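# Fold up the long walls and lid of a cardboard blank

## Task

Raise both long side walls of the flat cardboard blank upright, and also raise the lid that hinges on the outer edge of one of those walls, while the base of the blank stays lying flat on the table.

## Robot and tools

Robot and frame. Two 6-joint arms with parallel grippers, left_arm and right_arm, face each other across a table. Every position, orientation and velocity uses the scene frame: origin at the table centre, +z up, table surface at z = 0.020 m. left_arm's base is at (-0.020, +0.458, +0.039) m on the +y side; right_arm's is at (-0.020, -0.458, +0.039) m. Arm names do not match image left and right. Loose items may occasionally get a brief push from outside.

Rows. Every arm command is a row of 14 numbers, each in [-1, 1], sent even if one arm stays still. The first 7 belong to left_arm, the last 7 to right_arm. Within each block the order is: wrist roll (joint_5), waist (joint_0), wrist yaw (joint_4), elbow (joint_2), wrist pitch (joint_3), shoulder (joint_1), gripper opening. The six joint entries are offsets, not poses, measured from the arm's Joint targets as they stand when the action (or the whole move) begins. Scale: 1.0 equals 2.055 rad for waist, shoulder and elbow, and 4.263 rad for the three wrist joints. Stated joint ranges (rad): waist -3.054..3.054, shoulder 0..3.142, elbow 0..2.356, wrist pitch -1.571..1.571, wrist yaw -1.571..1.571, wrist roll -3.142..3.142; real ends may differ by 0.028. Asking for more than 0.028 past an end gets the action rejected for both arms. The opening is absolute: +1 fully open (0.080 m pad gap), about -0.78 empty fingers touching, -1 lowest. Closing fully takes at least about 0.6 s. To keep an arm or gripper unchanged, send 0 for its joints and repeat its current opening; an opening of 0 is a real command.

Tools.
- execute_actions(actions, cameras): actions is a list of actions; each action is a list of up to 15 rows, one row per 1/30 s step, the last row held until the action's 15 steps (0.5 s) are used. Offsets in every row of one action count from that action's starting targets, not from the previous row. An empty list just reports state and images. cameras: list of names, omitted/null/["all"] for all, [] for none.
- move(target, speed, blend, opening_speed, blocking, cameras): target is one 14-number row or a list of up to 15 rows; all offsets in the list count from the same starting Joint targets. All joints travel together along a planned path, so the gripper traces a curve and nothing is avoided. speed: rad/s for the joint with most distance, 0.01 to 7, default 0.5 (one value or one per target). blend: rad, how closely corners of a list are passed. opening_speed: opening units per second, at least 0.2. blocking=false returns after about 0.5 s while motion continues. The result adds a move: line, e.g. done, off_target (resting more than 0.03 rad from target), moving, held, fault, and limits=held if steps were withheld. done does not mean nothing was touched.
- wait(seconds 0 to 10): lets time pass holding the last command; a running move keeps going.
- stop(): brakes a running move; fast moves need room.
- zoom_image(camera, region): region [x0, y0, x1, y1] in pixels, at most 504 by 504, of that camera's newest image.
- read_manual(section="licences"): licence text only.
- finished_scene(scene): ends scene 1 or 2 permanently; the goal must hold without the robot.

Cameras: cam_head_left, cam_head_right, cam_high, cam_low, cam_left_wrist, cam_right_wrist, all 672x504. Wrist views can lag slightly during motion.

Motion limits. Each step, a joint's target may lead its measured angle by at most 0.368 rad (waist, shoulder, elbow) or 0.763 rad (wrist joints), and targets placing the gripper over 70 mm from its measured spot are scaled back, so big offsets take several actions; leftover motion must be re-commanded. Friction and load can leave joints short or past target, and tiny turns may not happen.

Gripper. Fingers point along the gripper's +x and close along its y. end_effector_position is the midpoint between the fingers, roughly 3 to 4 cm behind the tips; only the final 1.5 cm of each inner face is flat. To grip, command about 0.08 below the grip_measured value seen at first contact for full force, less for a softer hold.

Result lines. Joint positions and Joint velocities: per arm, in the row's joint order (rad, rad/s), plus finger gap (m). "within noise" means the arm is still. Joint targets: the base for your next offsets. Tool commands: current gripper commands. grip_measured: measured opening on the command scale. grip_effort_n: motor effort, negative closing; not pad force. Joint torques and External joint torques (contact estimate; an outside push toward larger angles lowers it). Warnings: "joint sent to its limit", "joint command not followed" (clearance check altered targets), blocked (an arm was stopped by something; both arms hold until the next command), MOTOR HOT, TORQUE FAULT, OVER-TEMPERATURE FAULT.

Avoid. Contact torque reaching a joint's load limit freezes that arm 10 s (N m: waist 16.6, shoulder 20.6, elbow 20.5, wrist pitch 5.42, wrist yaw 5.4, wrist roll 5.07; held weight counts). Hard arm-to-arm contact, including one gripper squeezing the other's fingers, can end the scene in failure. Anything leaving the table fails the task. Don't drop parts, release moving parts, slam, or shove hard; faster moves and targets set deeper past contact press harder. To release a push, command targets back past the measured positions. Holding loads, stretched poses or pushing at unreachable targets heat motors toward a 95 °C shutdown. The simulation keeps running while you compose replies.

Each tool is called after ">>>" in YAML: its name, and indented under it one key for each argument.

## Session

>>> execute_actions:
  actions: []

Scene clock: 0.00 s.
left_arm: end_effector_position=(-0.1019, +0.1322, +0.3309) grip_measured=+0.995 grip_effort_n=n/a end_effector_quat_wxyz=(+0.219, +0.574, +0.014, -0.789) | right_arm: end_effector_position=(-0.1834, -0.3407, +0.2759) grip_measured=+0.995 grip_effort_n=n/a end_effector_quat_wxyz=(+0.128, -0.436, -0.079, +0.887)
Joint names: [wrist roll, waist, wrist yaw, elbow, wrist pitch, shoulder]
Joint positions: left_arm=[1.035 -0.162 0.191 1.905 -1.468 1.628 0.08] | right_arm=[-0.621 0.805 -0.195 1.006 -1.09 0.79 0.08]
Joint velocities: within noise
Joint torques (N m): no reading
External joint torques (N m): no reading
Heat: left arm: hottest wrist yaw 32 °C (+0.0 °C/min); right arm: hottest wrist yaw 35 °C (+0.0 °C/min).
Joint targets: left_arm=[1.035 -0.162 0.191 1.909 -1.466 1.624] | right_arm=[-0.620 0.805 -0.196 1.010 -1.088 0.788]
Tool commands: left_gripper/opening=+0.995125 right_gripper/opening=+0.994949

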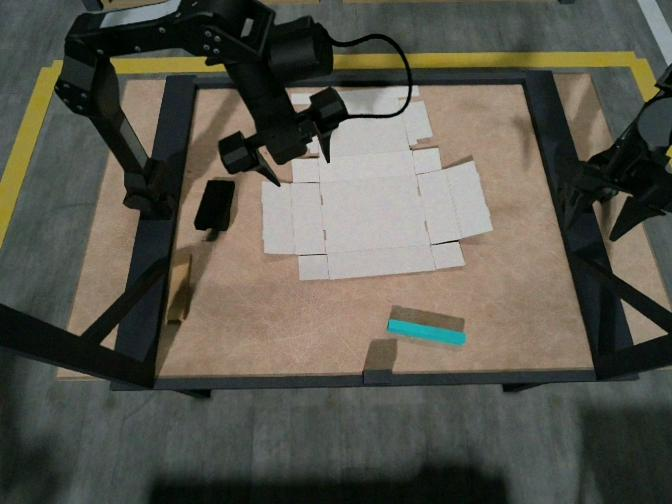

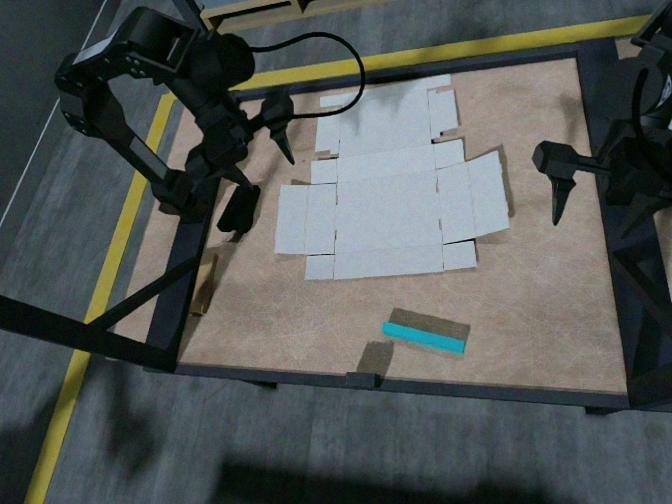

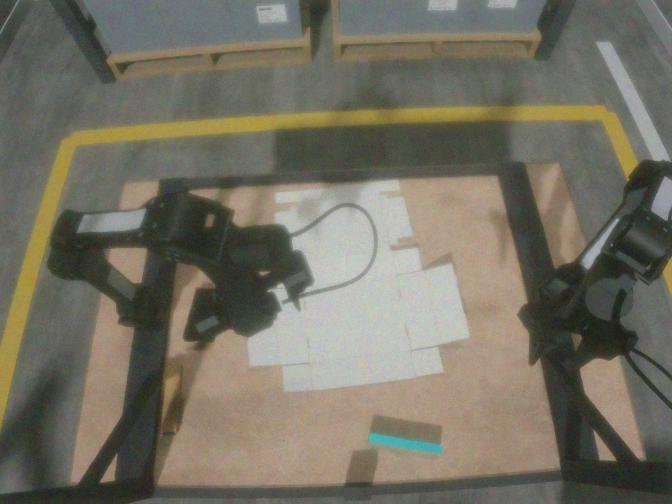

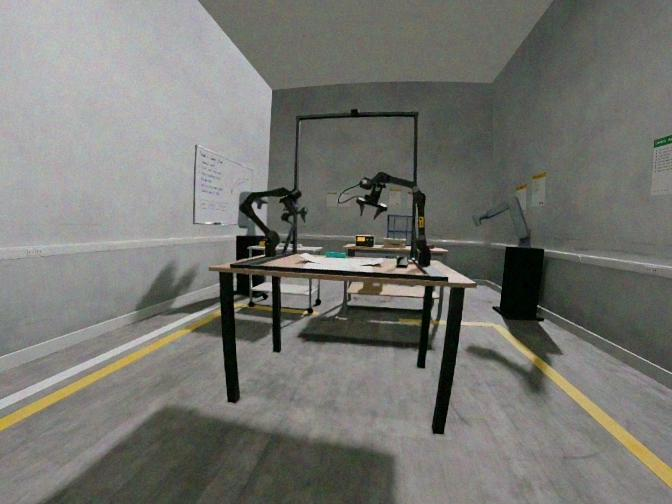

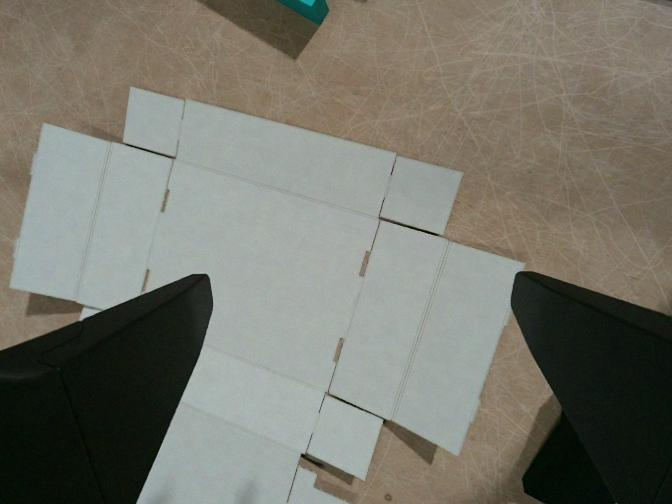

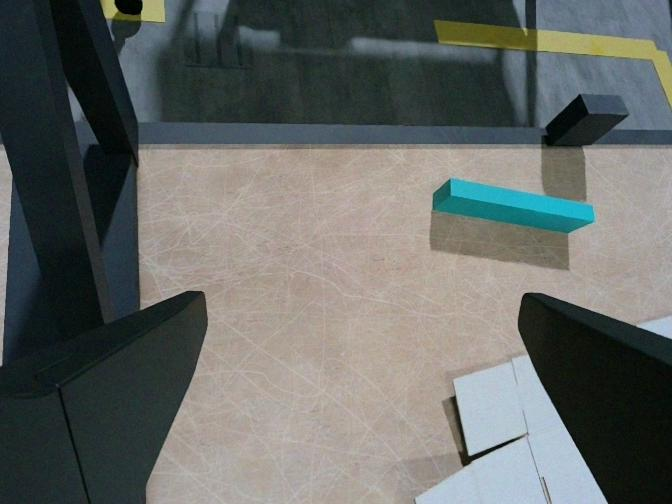

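>>> zoom_image:
  camera: "cam_head_left"
  region: [240, 70, 500, 290]

>>> zoom_image:
  camera: "cam_left_wrist"
  region: [0, 60, 504, 504]

>>> zoom_image:
  camera: "cam_low"
  region: [210, 170, 470, 290]

>>> zoom_image:
  camera: "cam_head_right"
  region: [270, 60, 530, 290]

Scaled by 1.938 from the camera's 672x504 image, which has a finer 960x720 frame.

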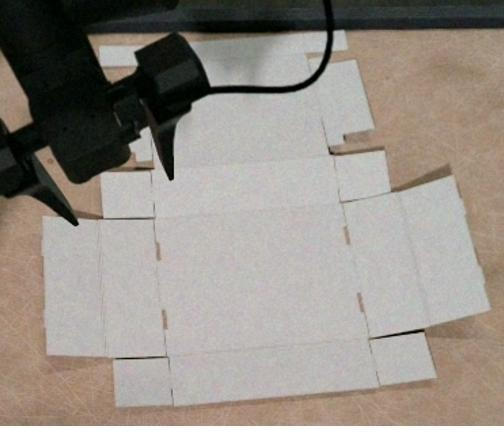

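Scaled by 1.000.

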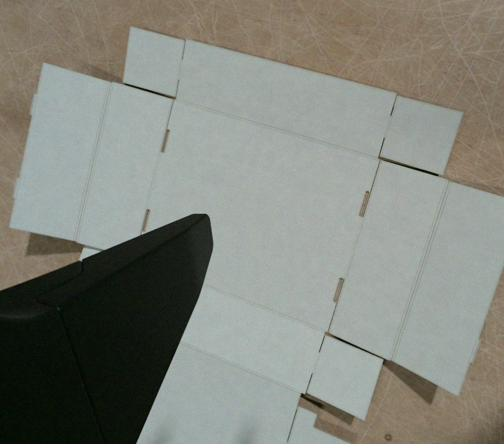

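Scaled by 1.938 from the camera's 672x504 image, which has a finer 960x720 frame.

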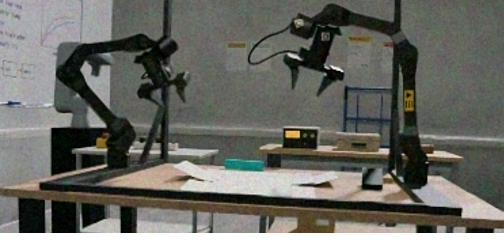

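Scaled by 1.938 from the camera's 672x504 image, which has a finer 960x720 frame.

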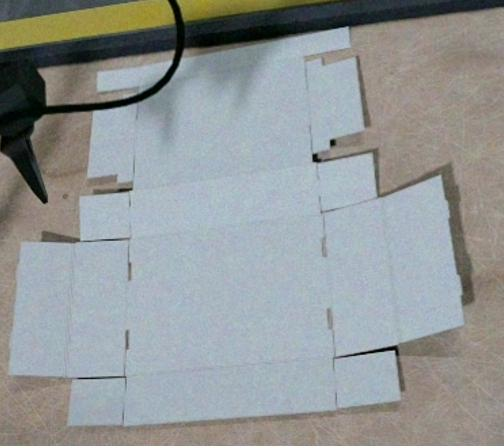

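>>> move:
  target: [-0.3795,-0.286,-0.256,-0.328,0.364,0.192,0.995,0,0,0,0,0,0,0.995]
  speed: 1.2

Scene clock: 49.50 s.
left_arm: end_effector_position=(-0.2582, +0.0292, +0.1501) grip_measured=+0.995 grip_effort_n=-2.1 end_effector_quat_wxyz=(+0.779, +0.120, +0.165, -0.593) | right_arm: end_effector_position=(-0.1834, -0.3407, +0.2759) grip_measured=+0.995 grip_effort_n=0.7 end_effector_quat_wxyz=(+0.128, -0.436, -0.079, +0.887)
Joint names: [wrist roll, waist, wrist yaw, elbow, wrist pitch, shoulder]
Joint positions: left_arm=[-0.581 -0.749 -0.894 1.243 0.082 2.015 0.08] | right_arm=[-0.621 0.805 -0.195 1.006 -1.09 0.79 0.08]
Joint velocities: within noise
Joint torques (N m): left_arm=[-0.07 -0.11 -0.48 4.78 1.78 -7.46] | right_arm=[0.03 -0.08 -0.17 5.15 1.17 -0.66]
External joint torques (N m): left_arm=[-0.07 -0.12 -0.16 -0.92 0.52 1.37] | right_arm=[0.02 -0.08 -0.05 -0.62 -0.06 0.09]
Heat: left arm: hottest shoulder 34 °C (+7.3 °C/min); right arm: hottest wrist yaw 34 °C (-1.2 °C/min).
Joint targets: left_arm=[-0.583 -0.749 -0.900 1.235 0.085 2.019] | right_arm=[-0.620 0.805 -0.196 1.010 -1.088 0.788]
move: done
camera_calibration:
cam_left_wrist: T_world_to_cam=[[-0.966221, -0.257715, -0.000863602, -0.234362], [-0.181188, 0.681684, -0.708857, 0.0629741], [0.183272, -0.684756, -0.705352, 0.25011], [0, 0, 0, 1]] pos_world=[-0.260874, 0.0679369, 0.220853]

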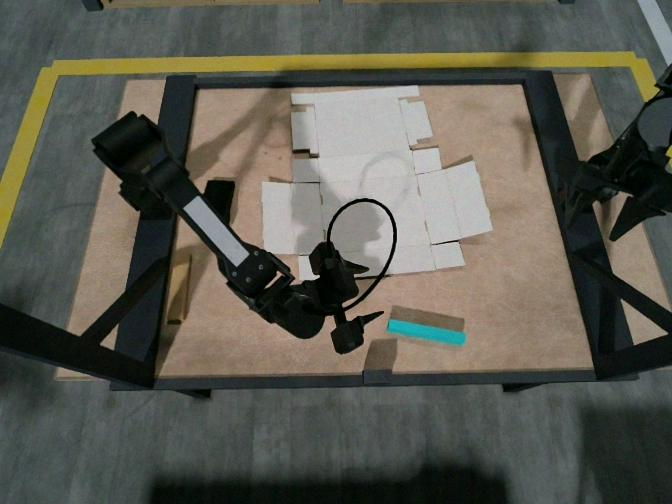

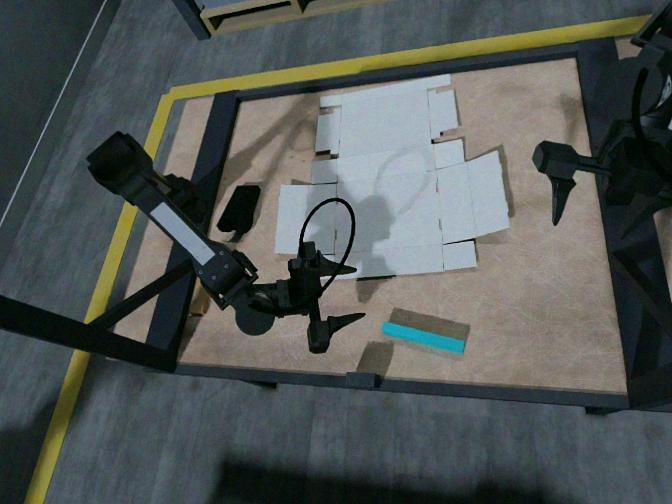

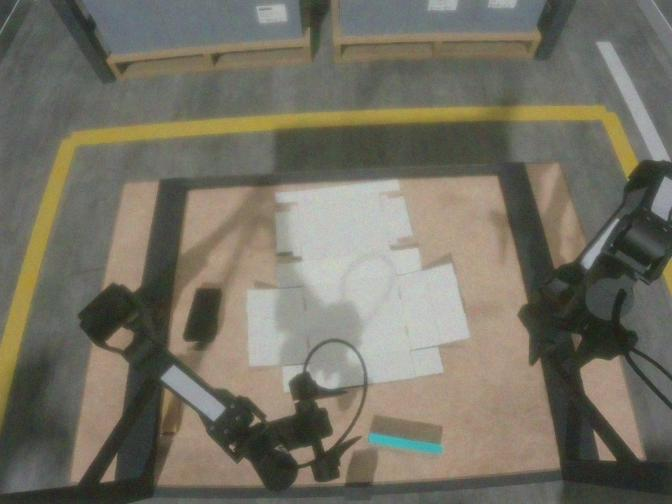

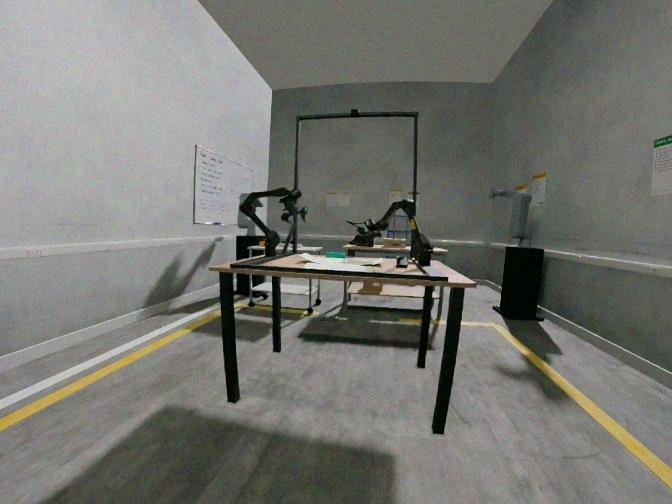

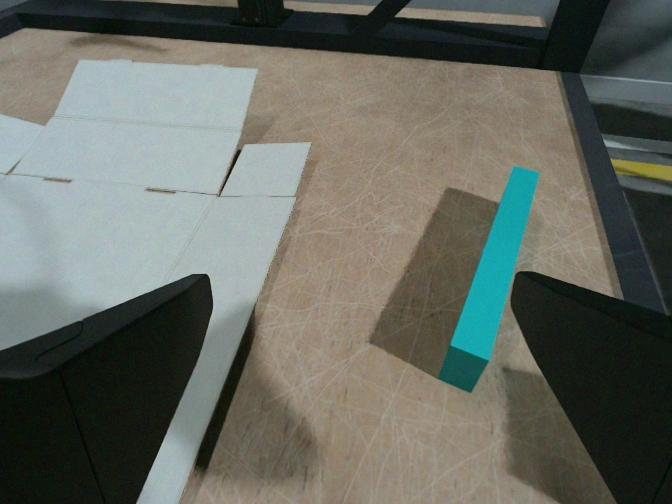

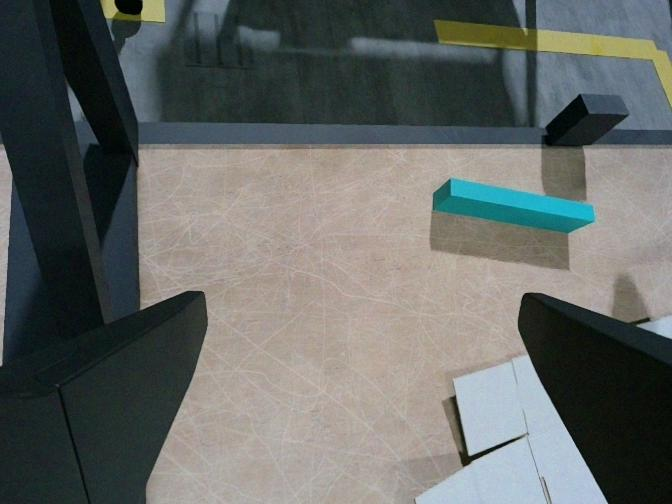

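>>> zoom_image:
  camera: "cam_left_wrist"
  region: [100, 120, 360, 500]

>>> zoom_image:
  camera: "cam_head_left"
  region: [260, 70, 500, 290]

Scaled by 1.326 from the camera's 672x504 image, which has a finer 960x720 frame.

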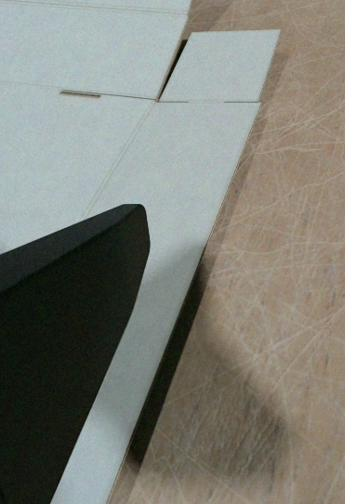

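Scaled by 2.100 from the camera's 672x504 image, which has a finer 960x720 frame.

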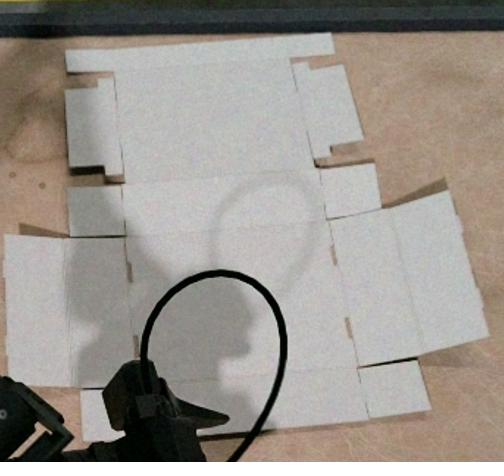

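>>> move:
  target: [0.1368,0.053,0.027,0.492,-0.3467,0.1973,1,0,0,0,0,0,0,0.995]
  speed: 1.0
  cameras: ["cam_head_left","cam_left_wrist","cam_head_right"]

Scene clock: 84.07 s.
left_arm: end_effector_position=(-0.2146, +0.0187, +0.1570) grip_measured=+0.995 grip_effort_n=-1.6 end_effector_quat_wxyz=(+0.534, +0.707, +0.051, -0.461) | right_arm: end_effector_position=(-0.1834, -0.3407, +0.2759) grip_measured=+0.995 grip_effort_n=0.7 end_effector_quat_wxyz=(+0.128, -0.436, -0.079, +0.887)
Joint names: [wrist roll, waist, wrist yaw, elbow, wrist pitch, shoulder]
Joint positions: left_arm=[-0.002 -0.641 -0.786 2.229 -1.391 2.417 0.08] | right_arm=[-0.621 0.805 -0.195 1.006 -1.09 0.79 0.08]
Joint velocities: within noise
Joint torques (N m): left_arm=[0.02 0.15 -0.37 6.94 0.49 -8.73] | right_arm=[0.04 -0.07 -0.16 5.16 1.17 -0.67]
External joint torques (N m): left_arm=[0.06 0.16 0.07 1.5 0.18 2.17] | right_arm=[0.03 -0.08 -0.04 -0.6 -0.05 0.1]
Heat: left arm: hottest shoulder 39 °C (+7.1 °C/min); right arm: hottest wrist yaw 34 °C (-1.0 °C/min).
Joint targets: left_arm=[0.000 -0.640 -0.785 2.246 -1.393 2.424] | right_arm=[-0.620 0.805 -0.196 1.010 -1.088 0.788]
move: done
camera_calibration:
cam_left_wrist: T_world_to_cam=[[-0.559465, 0.438152, -0.703578, -0.0103429], [0.355617, 0.893646, 0.27374, 0.0400059], [0.748689, -0.0970563, -0.655778, 0.342224], [0, 0, 0, 1]] pos_world=[-0.276232, 0.00199566, 0.206194]
Images, in order (width x height): cam_head_left 672x504, cam_head_right 672x504, cam_left_wrist 672x504.

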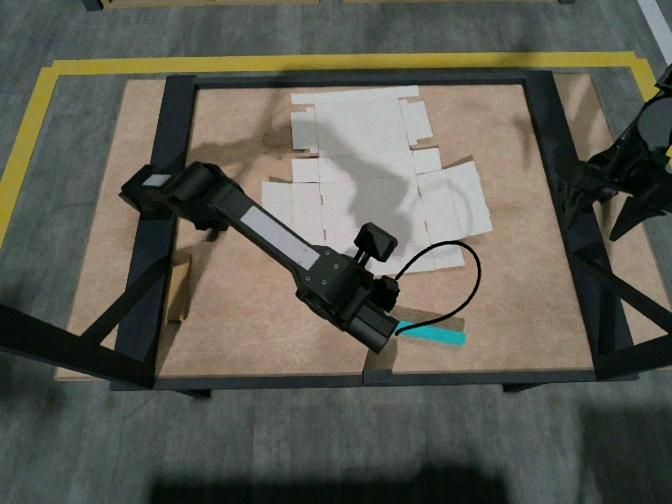

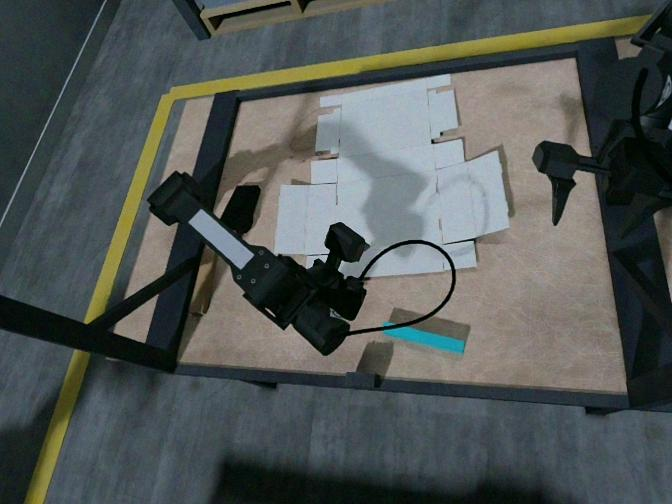

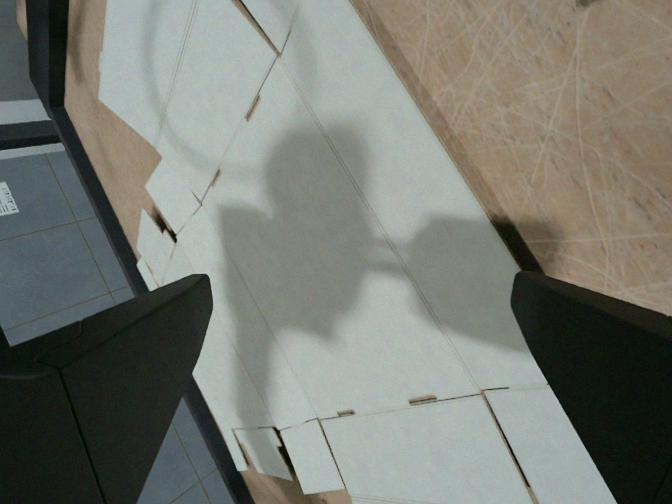

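>>> move:
  target: [0,0,0,-0.0927,0.0512,0.013,1,0,0,0,0,0,0,0.995]
  speed: 0.5
  cameras: ["cam_head_left","cam_left_wrist","cam_head_right"]

>>> zoom_image:
  camera: "cam_left_wrist"
  region: [370, 150, 672, 504]

Scene clock: 92.40 s.
left_arm: end_effector_position=(-0.2183, +0.0139, +0.1006) grip_measured=+0.995 grip_effort_n=-1.6 end_effector_quat_wxyz=(+0.538, +0.702, +0.051, -0.465) | right_arm: end_effector_position=(-0.1834, -0.3407, +0.2759) grip_measured=+0.995 grip_effort_n=1.2 end_effector_quat_wxyz=(+0.128, -0.436, -0.079, +0.887)
Joint names: [wrist roll, waist, wrist yaw, elbow, wrist pitch, shoulder]
Joint positions: left_arm=[-0.002 -0.641 -0.785 2.063 -1.177 2.449 0.08] | right_arm=[-0.621 0.805 -0.195 1.006 -1.09 0.79 0.08]
Joint velocities: within noise
Joint torques (N m): left_arm=[-0.01 -0.07 -0.42 4.71 0.79 -9.36] | right_arm=[0.04 -0.05 -0.16 5.13 1.16 -0.7]
External joint torques (N m): left_arm=[0.03 -0.08 0.03 -0.73 0.45 1.67] | right_arm=[0.02 -0.07 -0.04 -0.68 -0.1 0.02]
Heat: left arm: hottest shoulder 39 °C (+6.1 °C/min); right arm: hottest wrist yaw 34 °C (-1.0 °C/min).
Joint targets: left_arm=[0.000 -0.640 -0.785 2.056 -1.174 2.451] | right_arm=[-0.620 0.805 -0.196 1.010 -1.088 0.788]
move: done
camera_calibration:
cam_left_wrist: T_world_to_cam=[[-0.566816, 0.429604, -0.702966, -0.0515519], [0.358662, 0.896847, 0.258894, 0.0631778], [0.741675, -0.105382, -0.66243, 0.306906], [0, 0, 0, 1]] pos_world=[-0.279505, -0.00217153, 0.150708]
Images, in order (width x height): cam_head_left 672x504, cam_head_right 672x504, cam_left_wrist 672x504.

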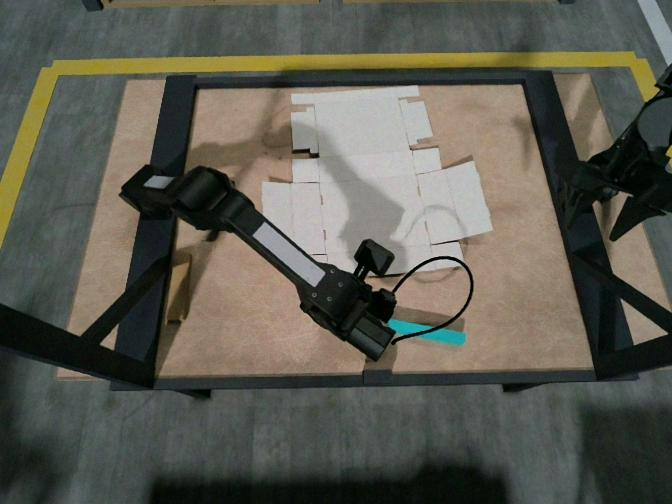

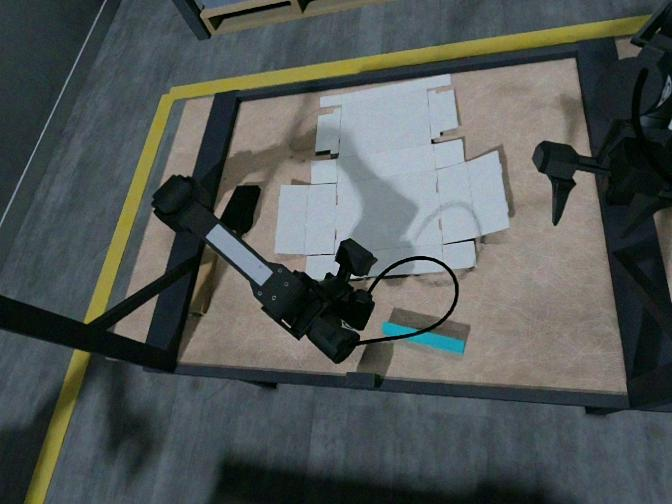

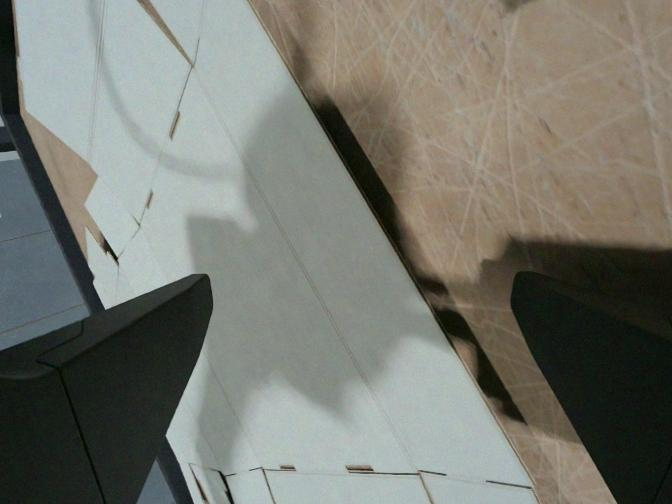

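Scaled by 1.424 from the camera's 672x504 image, which has a finer 960x720 frame.

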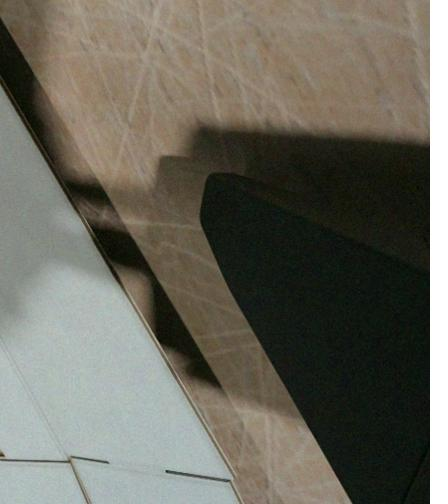

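>>> move:
  target: [0,0,0,-0.0204,0.0234,0.003,1,0,0,0,0,0,0,0.995]
  speed: 0.3
  cameras: ["cam_left_wrist"]

>>> zoom_image:
  camera: "cam_left_wrist"
  region: [370, 150, 672, 504]

Scene clock: 96.47 s.
left_arm: end_effector_position=(-0.2235, +0.0069, +0.0911) grip_measured=+0.995 grip_effort_n=-1.6 end_effector_quat_wxyz=(+0.553, +0.681, +0.050, -0.478) | right_arm: end_effector_position=(-0.1834, -0.3407, +0.2759) grip_measured=+0.995 grip_effort_n=1.2 end_effector_quat_wxyz=(+0.128, -0.436, -0.079, +0.887)
Joint names: [wrist roll, waist, wrist yaw, elbow, wrist pitch, shoulder]
Joint positions: left_arm=[-0.001 -0.641 -0.785 2.024 -1.079 2.449 0.08] | right_arm=[-0.621 0.805 -0.195 1.006 -1.09 0.79 0.08]
Joint velocities: within noise
Joint torques (N m): left_arm=[0 0.08 -0.45 4.33 0.97 -8.93] | right_arm=[0.03 -0.04 -0.16 5.17 1.17 -0.64]
External joint torques (N m): left_arm=[0.04 0.23 -0.01 -1.15 0.54 2.15] | right_arm=[0.02 -0.04 -0.05 -0.56 -0.05 0.05]
Heat: left arm: hottest shoulder 39 °C (+6.1 °C/min); right arm: hottest wrist yaw 34 °C (-1.0 °C/min).
Joint targets: left_arm=[0.000 -0.640 -0.785 2.013 -1.075 2.457] | right_arm=[-0.620 0.805 -0.196 1.010 -1.088 0.788]
move: done
camera_calibration:
cam_left_wrist: T_world_to_cam=[[-0.591436, 0.396666, -0.702039, -0.0634551], [0.367048, 0.907643, 0.203615, 0.080617], [0.717969, -0.137257, -0.682409, 0.300559], [0, 0, 0, 1]] pos_world=[-0.282912, -0.00674716, 0.144141]
Images, in order (width x height): cam_left_wrist 672x504.

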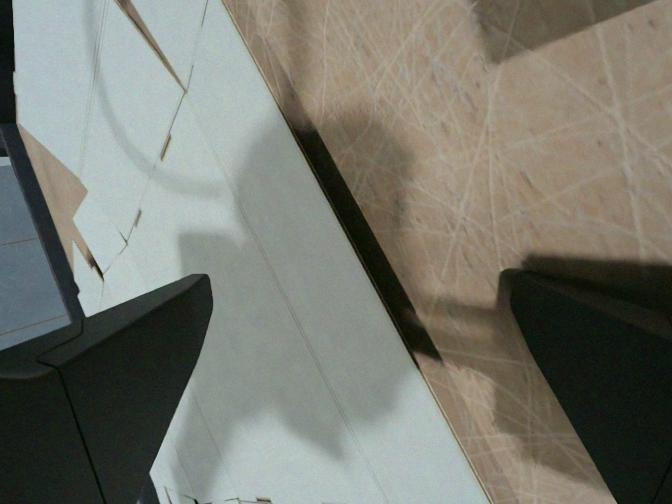

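Scaled by 1.424 from the camera's 672x504 image, which has a finer 960x720 frame.

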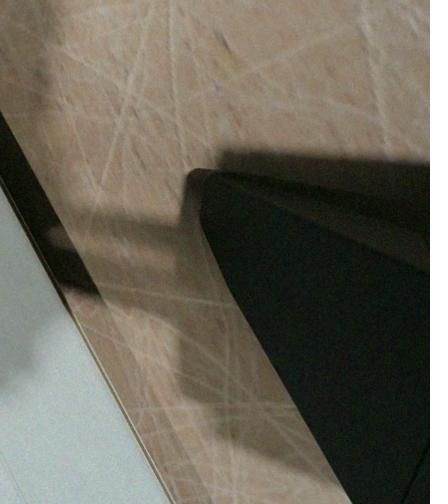

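>>> move:
  target: [0,0,0,-0.007,-0.00924,-0.0008,1,0,0,0,0,0,0,0.995]
  speed: 0.3
  cameras: ["cam_left_wrist"]

>>> zoom_image:
  camera: "cam_left_wrist"
  region: [370, 150, 672, 504]

Scene clock: 104.63 s.
left_arm: end_effector_position=(-0.2193, +0.0119, +0.0897) grip_measured=+0.995 grip_effort_n=-1.6 end_effector_quat_wxyz=(+0.544, +0.694, +0.049, -0.469) | right_arm: end_effector_position=(-0.1834, -0.3407, +0.2759) grip_measured=+0.995 grip_effort_n=1.2 end_effector_quat_wxyz=(+0.128, -0.436, -0.079, +0.887)
Joint names: [wrist roll, waist, wrist yaw, elbow, wrist pitch, shoulder]
Joint positions: left_arm=[-0.001 -0.641 -0.788 2.018 -1.108 2.449 0.08] | right_arm=[-0.621 0.805 -0.195 1.006 -1.09 0.79 0.08]
Joint velocities: within noise
Joint torques (N m): left_arm=[-0.01 -0.12 -0.3 3.48 0.3 -9.14] | right_arm=[0.05 -0.04 -0.16 5.16 1.17 -0.63]
External joint torques (N m): left_arm=[0.02 -0.22 0.14 -1.82 -0.05 1.7] | right_arm=[0.03 -0.03 -0.05 -0.6 -0.06 0.1]
Heat: left arm: hottest shoulder 39 °C (+5.0 °C/min); right arm: hottest wrist pitch 34 °C (+1.0 °C/min).
Joint targets: left_arm=[0.000 -0.640 -0.785 1.999 -1.114 2.455] | right_arm=[-0.620 0.805 -0.196 1.010 -1.088 0.788]
move: done
camera_calibration:
cam_left_wrist: T_world_to_cam=[[-0.574462, 0.415316, -0.705341, -0.0602199], [0.361545, 0.901845, 0.236562, 0.0707248], [0.734356, -0.119117, -0.668231, 0.299325], [0, 0, 0, 1]] pos_world=[-0.279976, -0.00311769, 0.140812]
Images, in order (width x height): cam_left_wrist 672x504.

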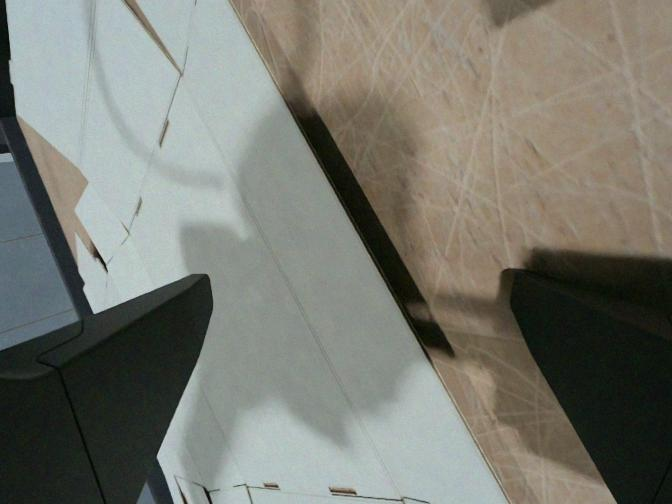

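Scaled by 1.424 from the camera's 672x504 image, which has a finer 960x720 frame.

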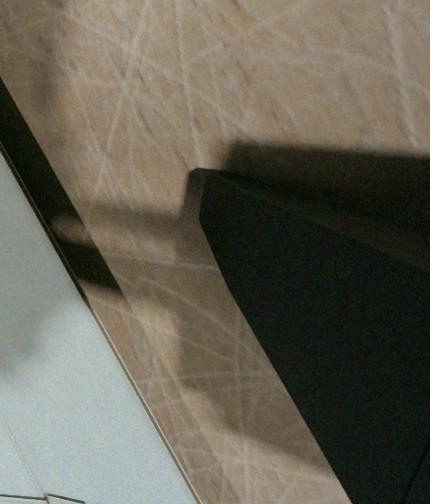

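>>> move:
  target: [0,0,0,-0.0146,0,0,1,0,0,0,0,0,0,0.995]
  speed: 0.3
  cameras: ["cam_left_wrist"]

>>> zoom_image:
  camera: "cam_left_wrist"
  region: [370, 150, 672, 504]

Scene clock: 109.27 s.
left_arm: end_effector_position=(-0.2165, +0.0151, +0.0878) grip_measured=+0.995 grip_effort_n=-1.2 end_effector_quat_wxyz=(+0.542, +0.699, +0.046, -0.463) | right_arm: end_effector_position=(-0.1834, -0.3407, +0.2759) grip_measured=+0.995 grip_effort_n=1.2 end_effector_quat_wxyz=(+0.128, -0.436, -0.079, +0.887)
Joint names: [wrist roll, waist, wrist yaw, elbow, wrist pitch, shoulder]
Joint positions: left_arm=[-0.001 -0.642 -0.797 1.997 -1.108 2.444 0.08] | right_arm=[-0.621 0.805 -0.195 1.006 -1.09 0.79 0.08]
Joint velocities: within noise
Joint torques (N m): left_arm=[0 0.08 -0.06 2.59 0.27 -8.46] | right_arm=[0.04 -0.09 -0.16 5.15 1.17 -0.66]
External joint torques (N m): left_arm=[0.04 0.07 0.39 -2.84 -0.08 2.59] | right_arm=[0.02 -0.1 -0.05 -0.61 -0.06 0.05]
Heat: left arm: hottest shoulder 40 °C (+6.1 °C/min); right arm: hottest wrist pitch 34 °C (+1.0 °C/min).
Joint targets: left_arm=[0.000 -0.640 -0.785 1.969 -1.114 2.455] | right_arm=[-0.620 0.805 -0.196 1.010 -1.088 0.788]
move: done
camera_calibration:
cam_left_wrist: T_world_to_cam=[[-0.562428, 0.421068, -0.711601, -0.0581673], [0.358463, 0.899709, 0.249056, 0.065519], [0.745103, -0.115006, -0.656959, 0.297564], [0, 0, 0, 1]] pos_world=[-0.277917, -0.000233984, 0.137777]
Images, in order (width x height): cam_left_wrist 672x504.

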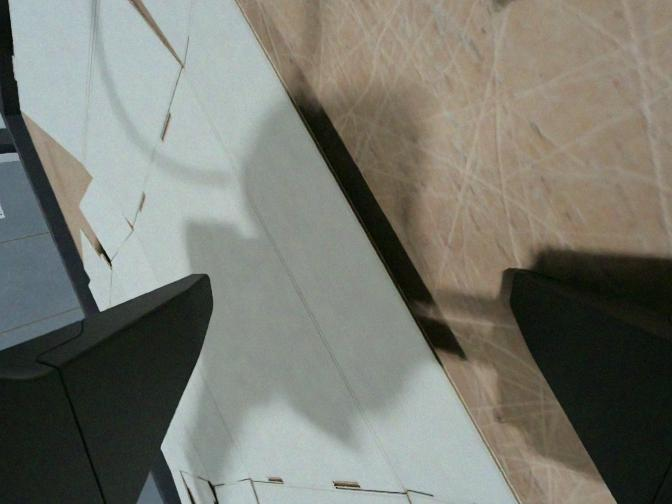

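Scaled by 1.424 from the camera's 672x504 image, which has a finer 960x720 frame.

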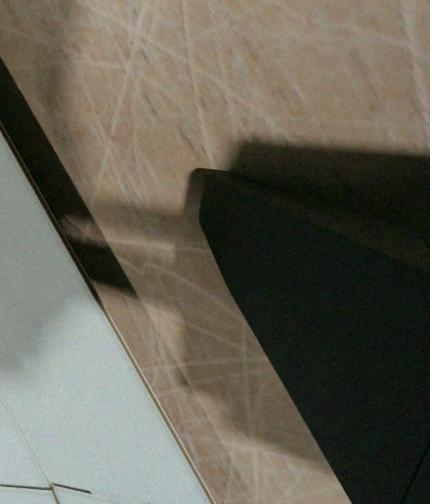

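>>> move:
  target:
    - [0,0,0,0.0185,-0.0027,-0.0013,1,0,0,0,0,0,0,0.995]
    - [0,0.037,0,0.0674,-0.0135,0.02535,1,0,0,0,0,0,0,0.995]
  speed: 0.25
  cameras: ["cam_left_wrist","cam_head_left"]

>>> zoom_image:
  camera: "cam_left_wrist"
  region: [370, 150, 672, 504]

Scene clock: 126.77 s.
left_arm: end_effector_position=(-0.1865, -0.0060, +0.0906) grip_measured=+0.995 grip_effort_n=-1.6 end_effector_quat_wxyz=(+0.556, +0.700, +0.077, -0.442) | right_arm: end_effector_position=(-0.1834, -0.3407, +0.2759) grip_measured=+0.995 grip_effort_n=0.7 end_effector_quat_wxyz=(+0.128, -0.436, -0.079, +0.887)
Joint names: [wrist roll, waist, wrist yaw, elbow, wrist pitch, shoulder]
Joint positions: left_arm=[-0.001 -0.564 -0.79 2.098 -1.17 2.491 0.08] | right_arm=[-0.621 0.805 -0.195 1.006 -1.09 0.79 0.08]
Joint velocities: within noise
Joint torques (N m): left_arm=[0.02 -0.13 -0.27 6.35 0.53 -8.24] | right_arm=[0.04 -0.04 -0.16 5.16 1.17 -0.66]
External joint torques (N m): left_arm=[0.05 -0.13 0.18 0.9 0.18 3.05] | right_arm=[0.02 -0.04 -0.05 -0.6 -0.07 0.04]
Heat: left arm: hottest shoulder 39 °C (+1.0 °C/min); right arm: hottest wrist pitch 34 °C (+1.0 °C/min).
Joint targets: left_arm=[0.000 -0.564 -0.785 2.108 -1.172 2.508] | right_arm=[-0.620 0.805 -0.196 1.010 -1.088 0.788]
move: done
camera_calibration:
cam_left_wrist: T_world_to_cam=[[-0.594903, 0.383412, -0.70646, -0.0371427], [0.287236, 0.922274, 0.258661, 0.0589492], [0.750723, -0.0490428, -0.658794, 0.276233], [0, 0, 0, 1]] pos_world=[-0.246403, -0.0265792, 0.140493]
Images, in order (width x height): cam_head_left 672x504, cam_left_wrist 672x504.

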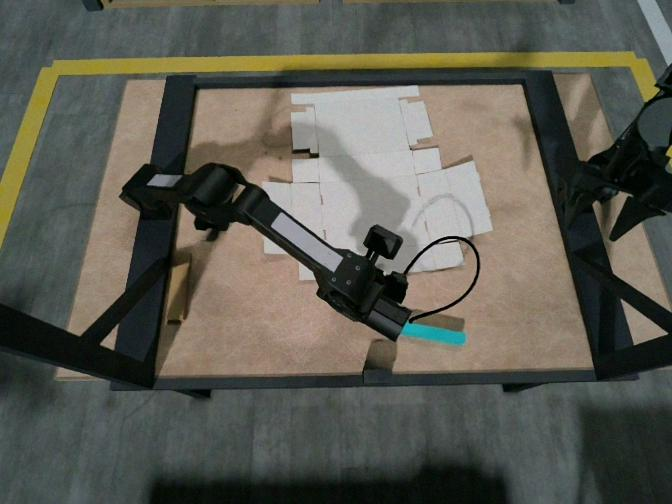

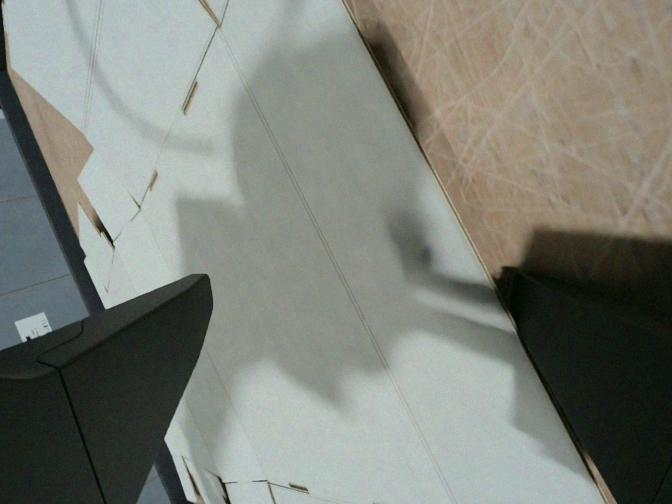

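Scaled by 1.424 from the camera's 672x504 image, which has a finer 960x720 frame.

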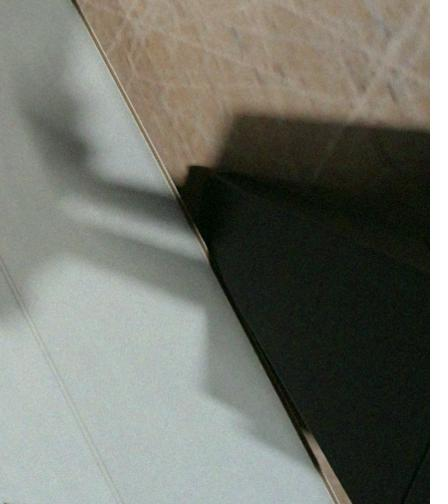

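>>> move:
  target: [0,0.0173,0,0.0265,-0.0064,0.0153,1,0,0,0,0,0,0,0.995]
  speed: 0.15
  cameras: ["cam_left_wrist","cam_head_left"]

>>> zoom_image:
  camera: "cam_left_wrist"
  region: [370, 150, 672, 504]

Scene clock: 131.00 s.
left_arm: end_effector_position=(-0.1787, -0.0136, +0.0903) grip_measured=+0.995 grip_effort_n=-1.6 end_effector_quat_wxyz=(+0.559, +0.700, +0.087, -0.437) | right_arm: end_effector_position=(-0.1834, -0.3407, +0.2759) grip_measured=+0.995 grip_effort_n=1.6 end_effector_quat_wxyz=(+0.128, -0.436, -0.079, +0.887)
Joint names: [wrist roll, waist, wrist yaw, elbow, wrist pitch, shoulder]
Joint positions: left_arm=[-0.001 -0.54 -0.784 2.154 -1.2 2.52 0.08] | right_arm=[-0.621 0.805 -0.195 1.006 -1.09 0.79 0.08]
Joint velocities: within noise
Joint torques (N m): left_arm=[0 1.35 -0.49 6.31 0.68 -8.15] | right_arm=[0.04 -0.05 -0.16 5.17 1.17 -0.65]
External joint torques (N m): left_arm=[0.03 1.36 -0.05 0.86 0.35 3.22] | right_arm=[0.03 -0.05 -0.04 -0.6 -0.07 0.04]
Heat: left arm: hottest shoulder 40 °C (+2.0 °C/min); right arm: hottest wrist pitch 34 °C (+1.0 °C/min).
Joint targets: left_arm=[0.000 -0.529 -0.785 2.162 -1.199 2.539] | right_arm=[-0.620 0.805 -0.196 1.010 -1.088 0.788]
move: done
camera_calibration:
cam_left_wrist: T_world_to_cam=[[-0.606031, 0.373877, -0.702098, -0.0323281], [0.266869, 0.927062, 0.26332, 0.0598172], [0.749338, -0.0277881, -0.661605, 0.270188], [0, 0, 0, 1]] pos_world=[-0.238017, -0.0358596, 0.140309]
Images, in order (width x height): cam_head_left 672x504, cam_left_wrist 672x504.

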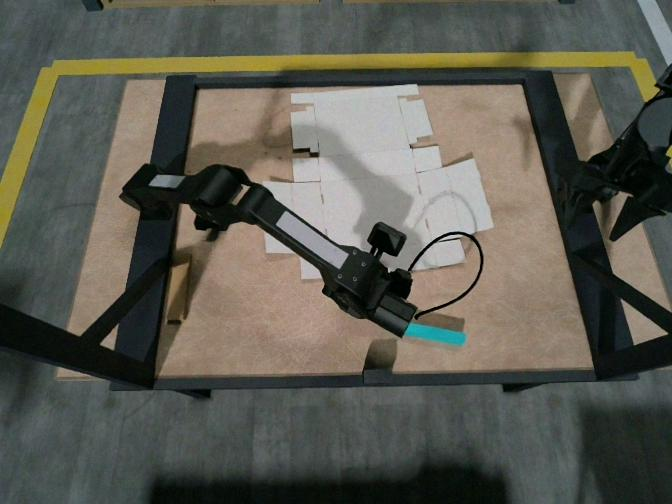

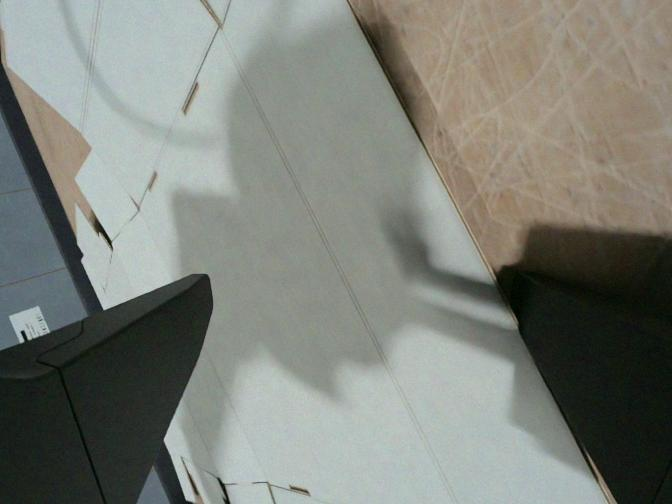

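Scaled by 1.424 from the camera's 672x504 image, which has a finer 960x720 frame.

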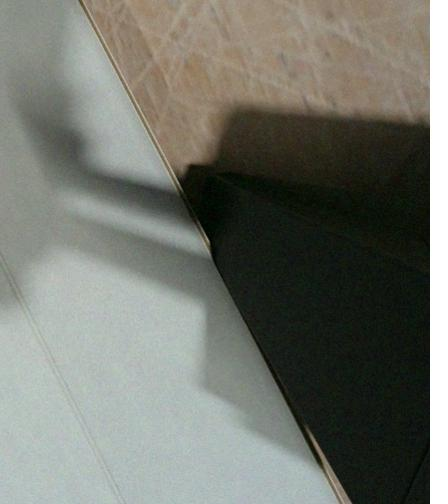

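>>> move:
  target:
    - [0,-0.0193,0,-0.0265,0.0064,-0.0153,1,0,0,0,0,0,0,0.995]
    - [0,-0.0193,0,-0.0312,0.0095,-0.0136,1,0,0,0,0,0,0,0.995]
  speed: 0.15
  cameras: ["cam_left_wrist","cam_head_left"]

>>> zoom_image:
  camera: "cam_left_wrist"
  region: [370, 150, 672, 504]

Scene clock: 139.30 s.
left_arm: end_effector_position=(-0.1848, -0.0111, +0.0892) grip_measured=+0.995 grip_effort_n=-1.6 end_effector_quat_wxyz=(+0.562, +0.697, +0.074, -0.439) | right_arm: end_effector_position=(-0.1834, -0.3407, +0.2759) grip_measured=+0.995 grip_effort_n=0.7 end_effector_quat_wxyz=(+0.128, -0.436, -0.079, +0.887)
Joint names: [wrist roll, waist, wrist yaw, elbow, wrist pitch, shoulder]
Joint positions: left_arm=[-0.001 -0.558 -0.803 2.117 -1.164 2.507 0.08] | right_arm=[-0.621 0.805 -0.195 1.006 -1.09 0.79 0.08]
Joint velocities: within noise
Joint torques (N m): left_arm=[-0.04 -1.07 0.16 3.67 1.03 -9.52] | right_arm=[0.04 -0.06 -0.16 5.16 1.18 -0.66]
External joint torques (N m): left_arm=[0 -1.09 0.61 -1.75 0.68 1.73] | right_arm=[0.03 -0.05 -0.05 -0.62 -0.07 0.02]
Heat: left arm: hottest shoulder 42 °C (+3.0 °C/min); right arm: hottest wrist pitch 34 °C (+1.0 °C/min).
Joint targets: left_arm=[0.000 -0.568 -0.785 2.098 -1.158 2.511] | right_arm=[-0.620 0.805 -0.196 1.010 -1.088 0.788]
move: done
camera_calibration:
cam_left_wrist: T_world_to_cam=[[-0.592098, 0.370615, -0.715587, -0.0340193], [0.280564, 0.927222, 0.248077, 0.0633498], [0.755449, -0.0538818, -0.652988, 0.274155], [0, 0, 0, 1]] pos_world=[-0.245026, -0.0313594, 0.13896]
Images, in order (width x height): cam_head_left 672x504, cam_left_wrist 672x504.

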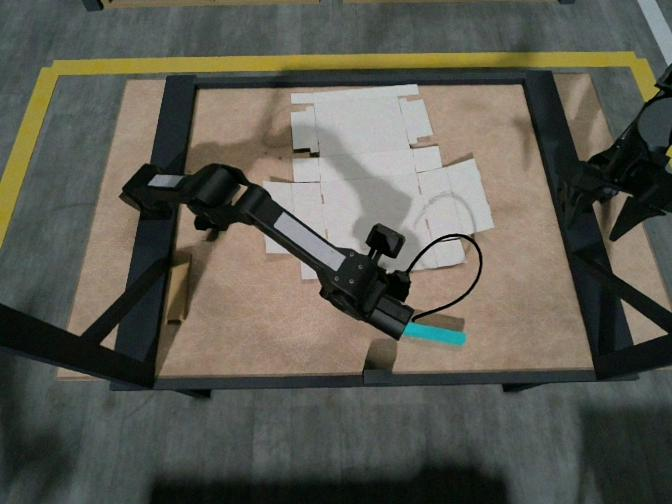

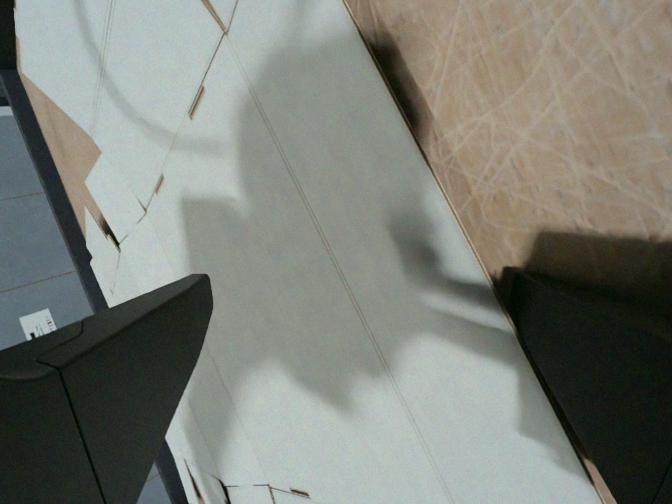

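Scaled by 1.424 from the camera's 672x504 image, which has a finer 960x720 frame.

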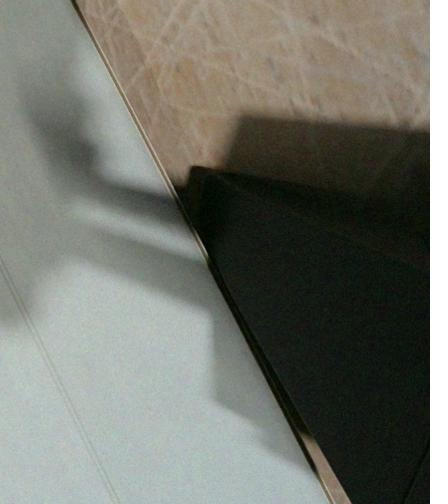

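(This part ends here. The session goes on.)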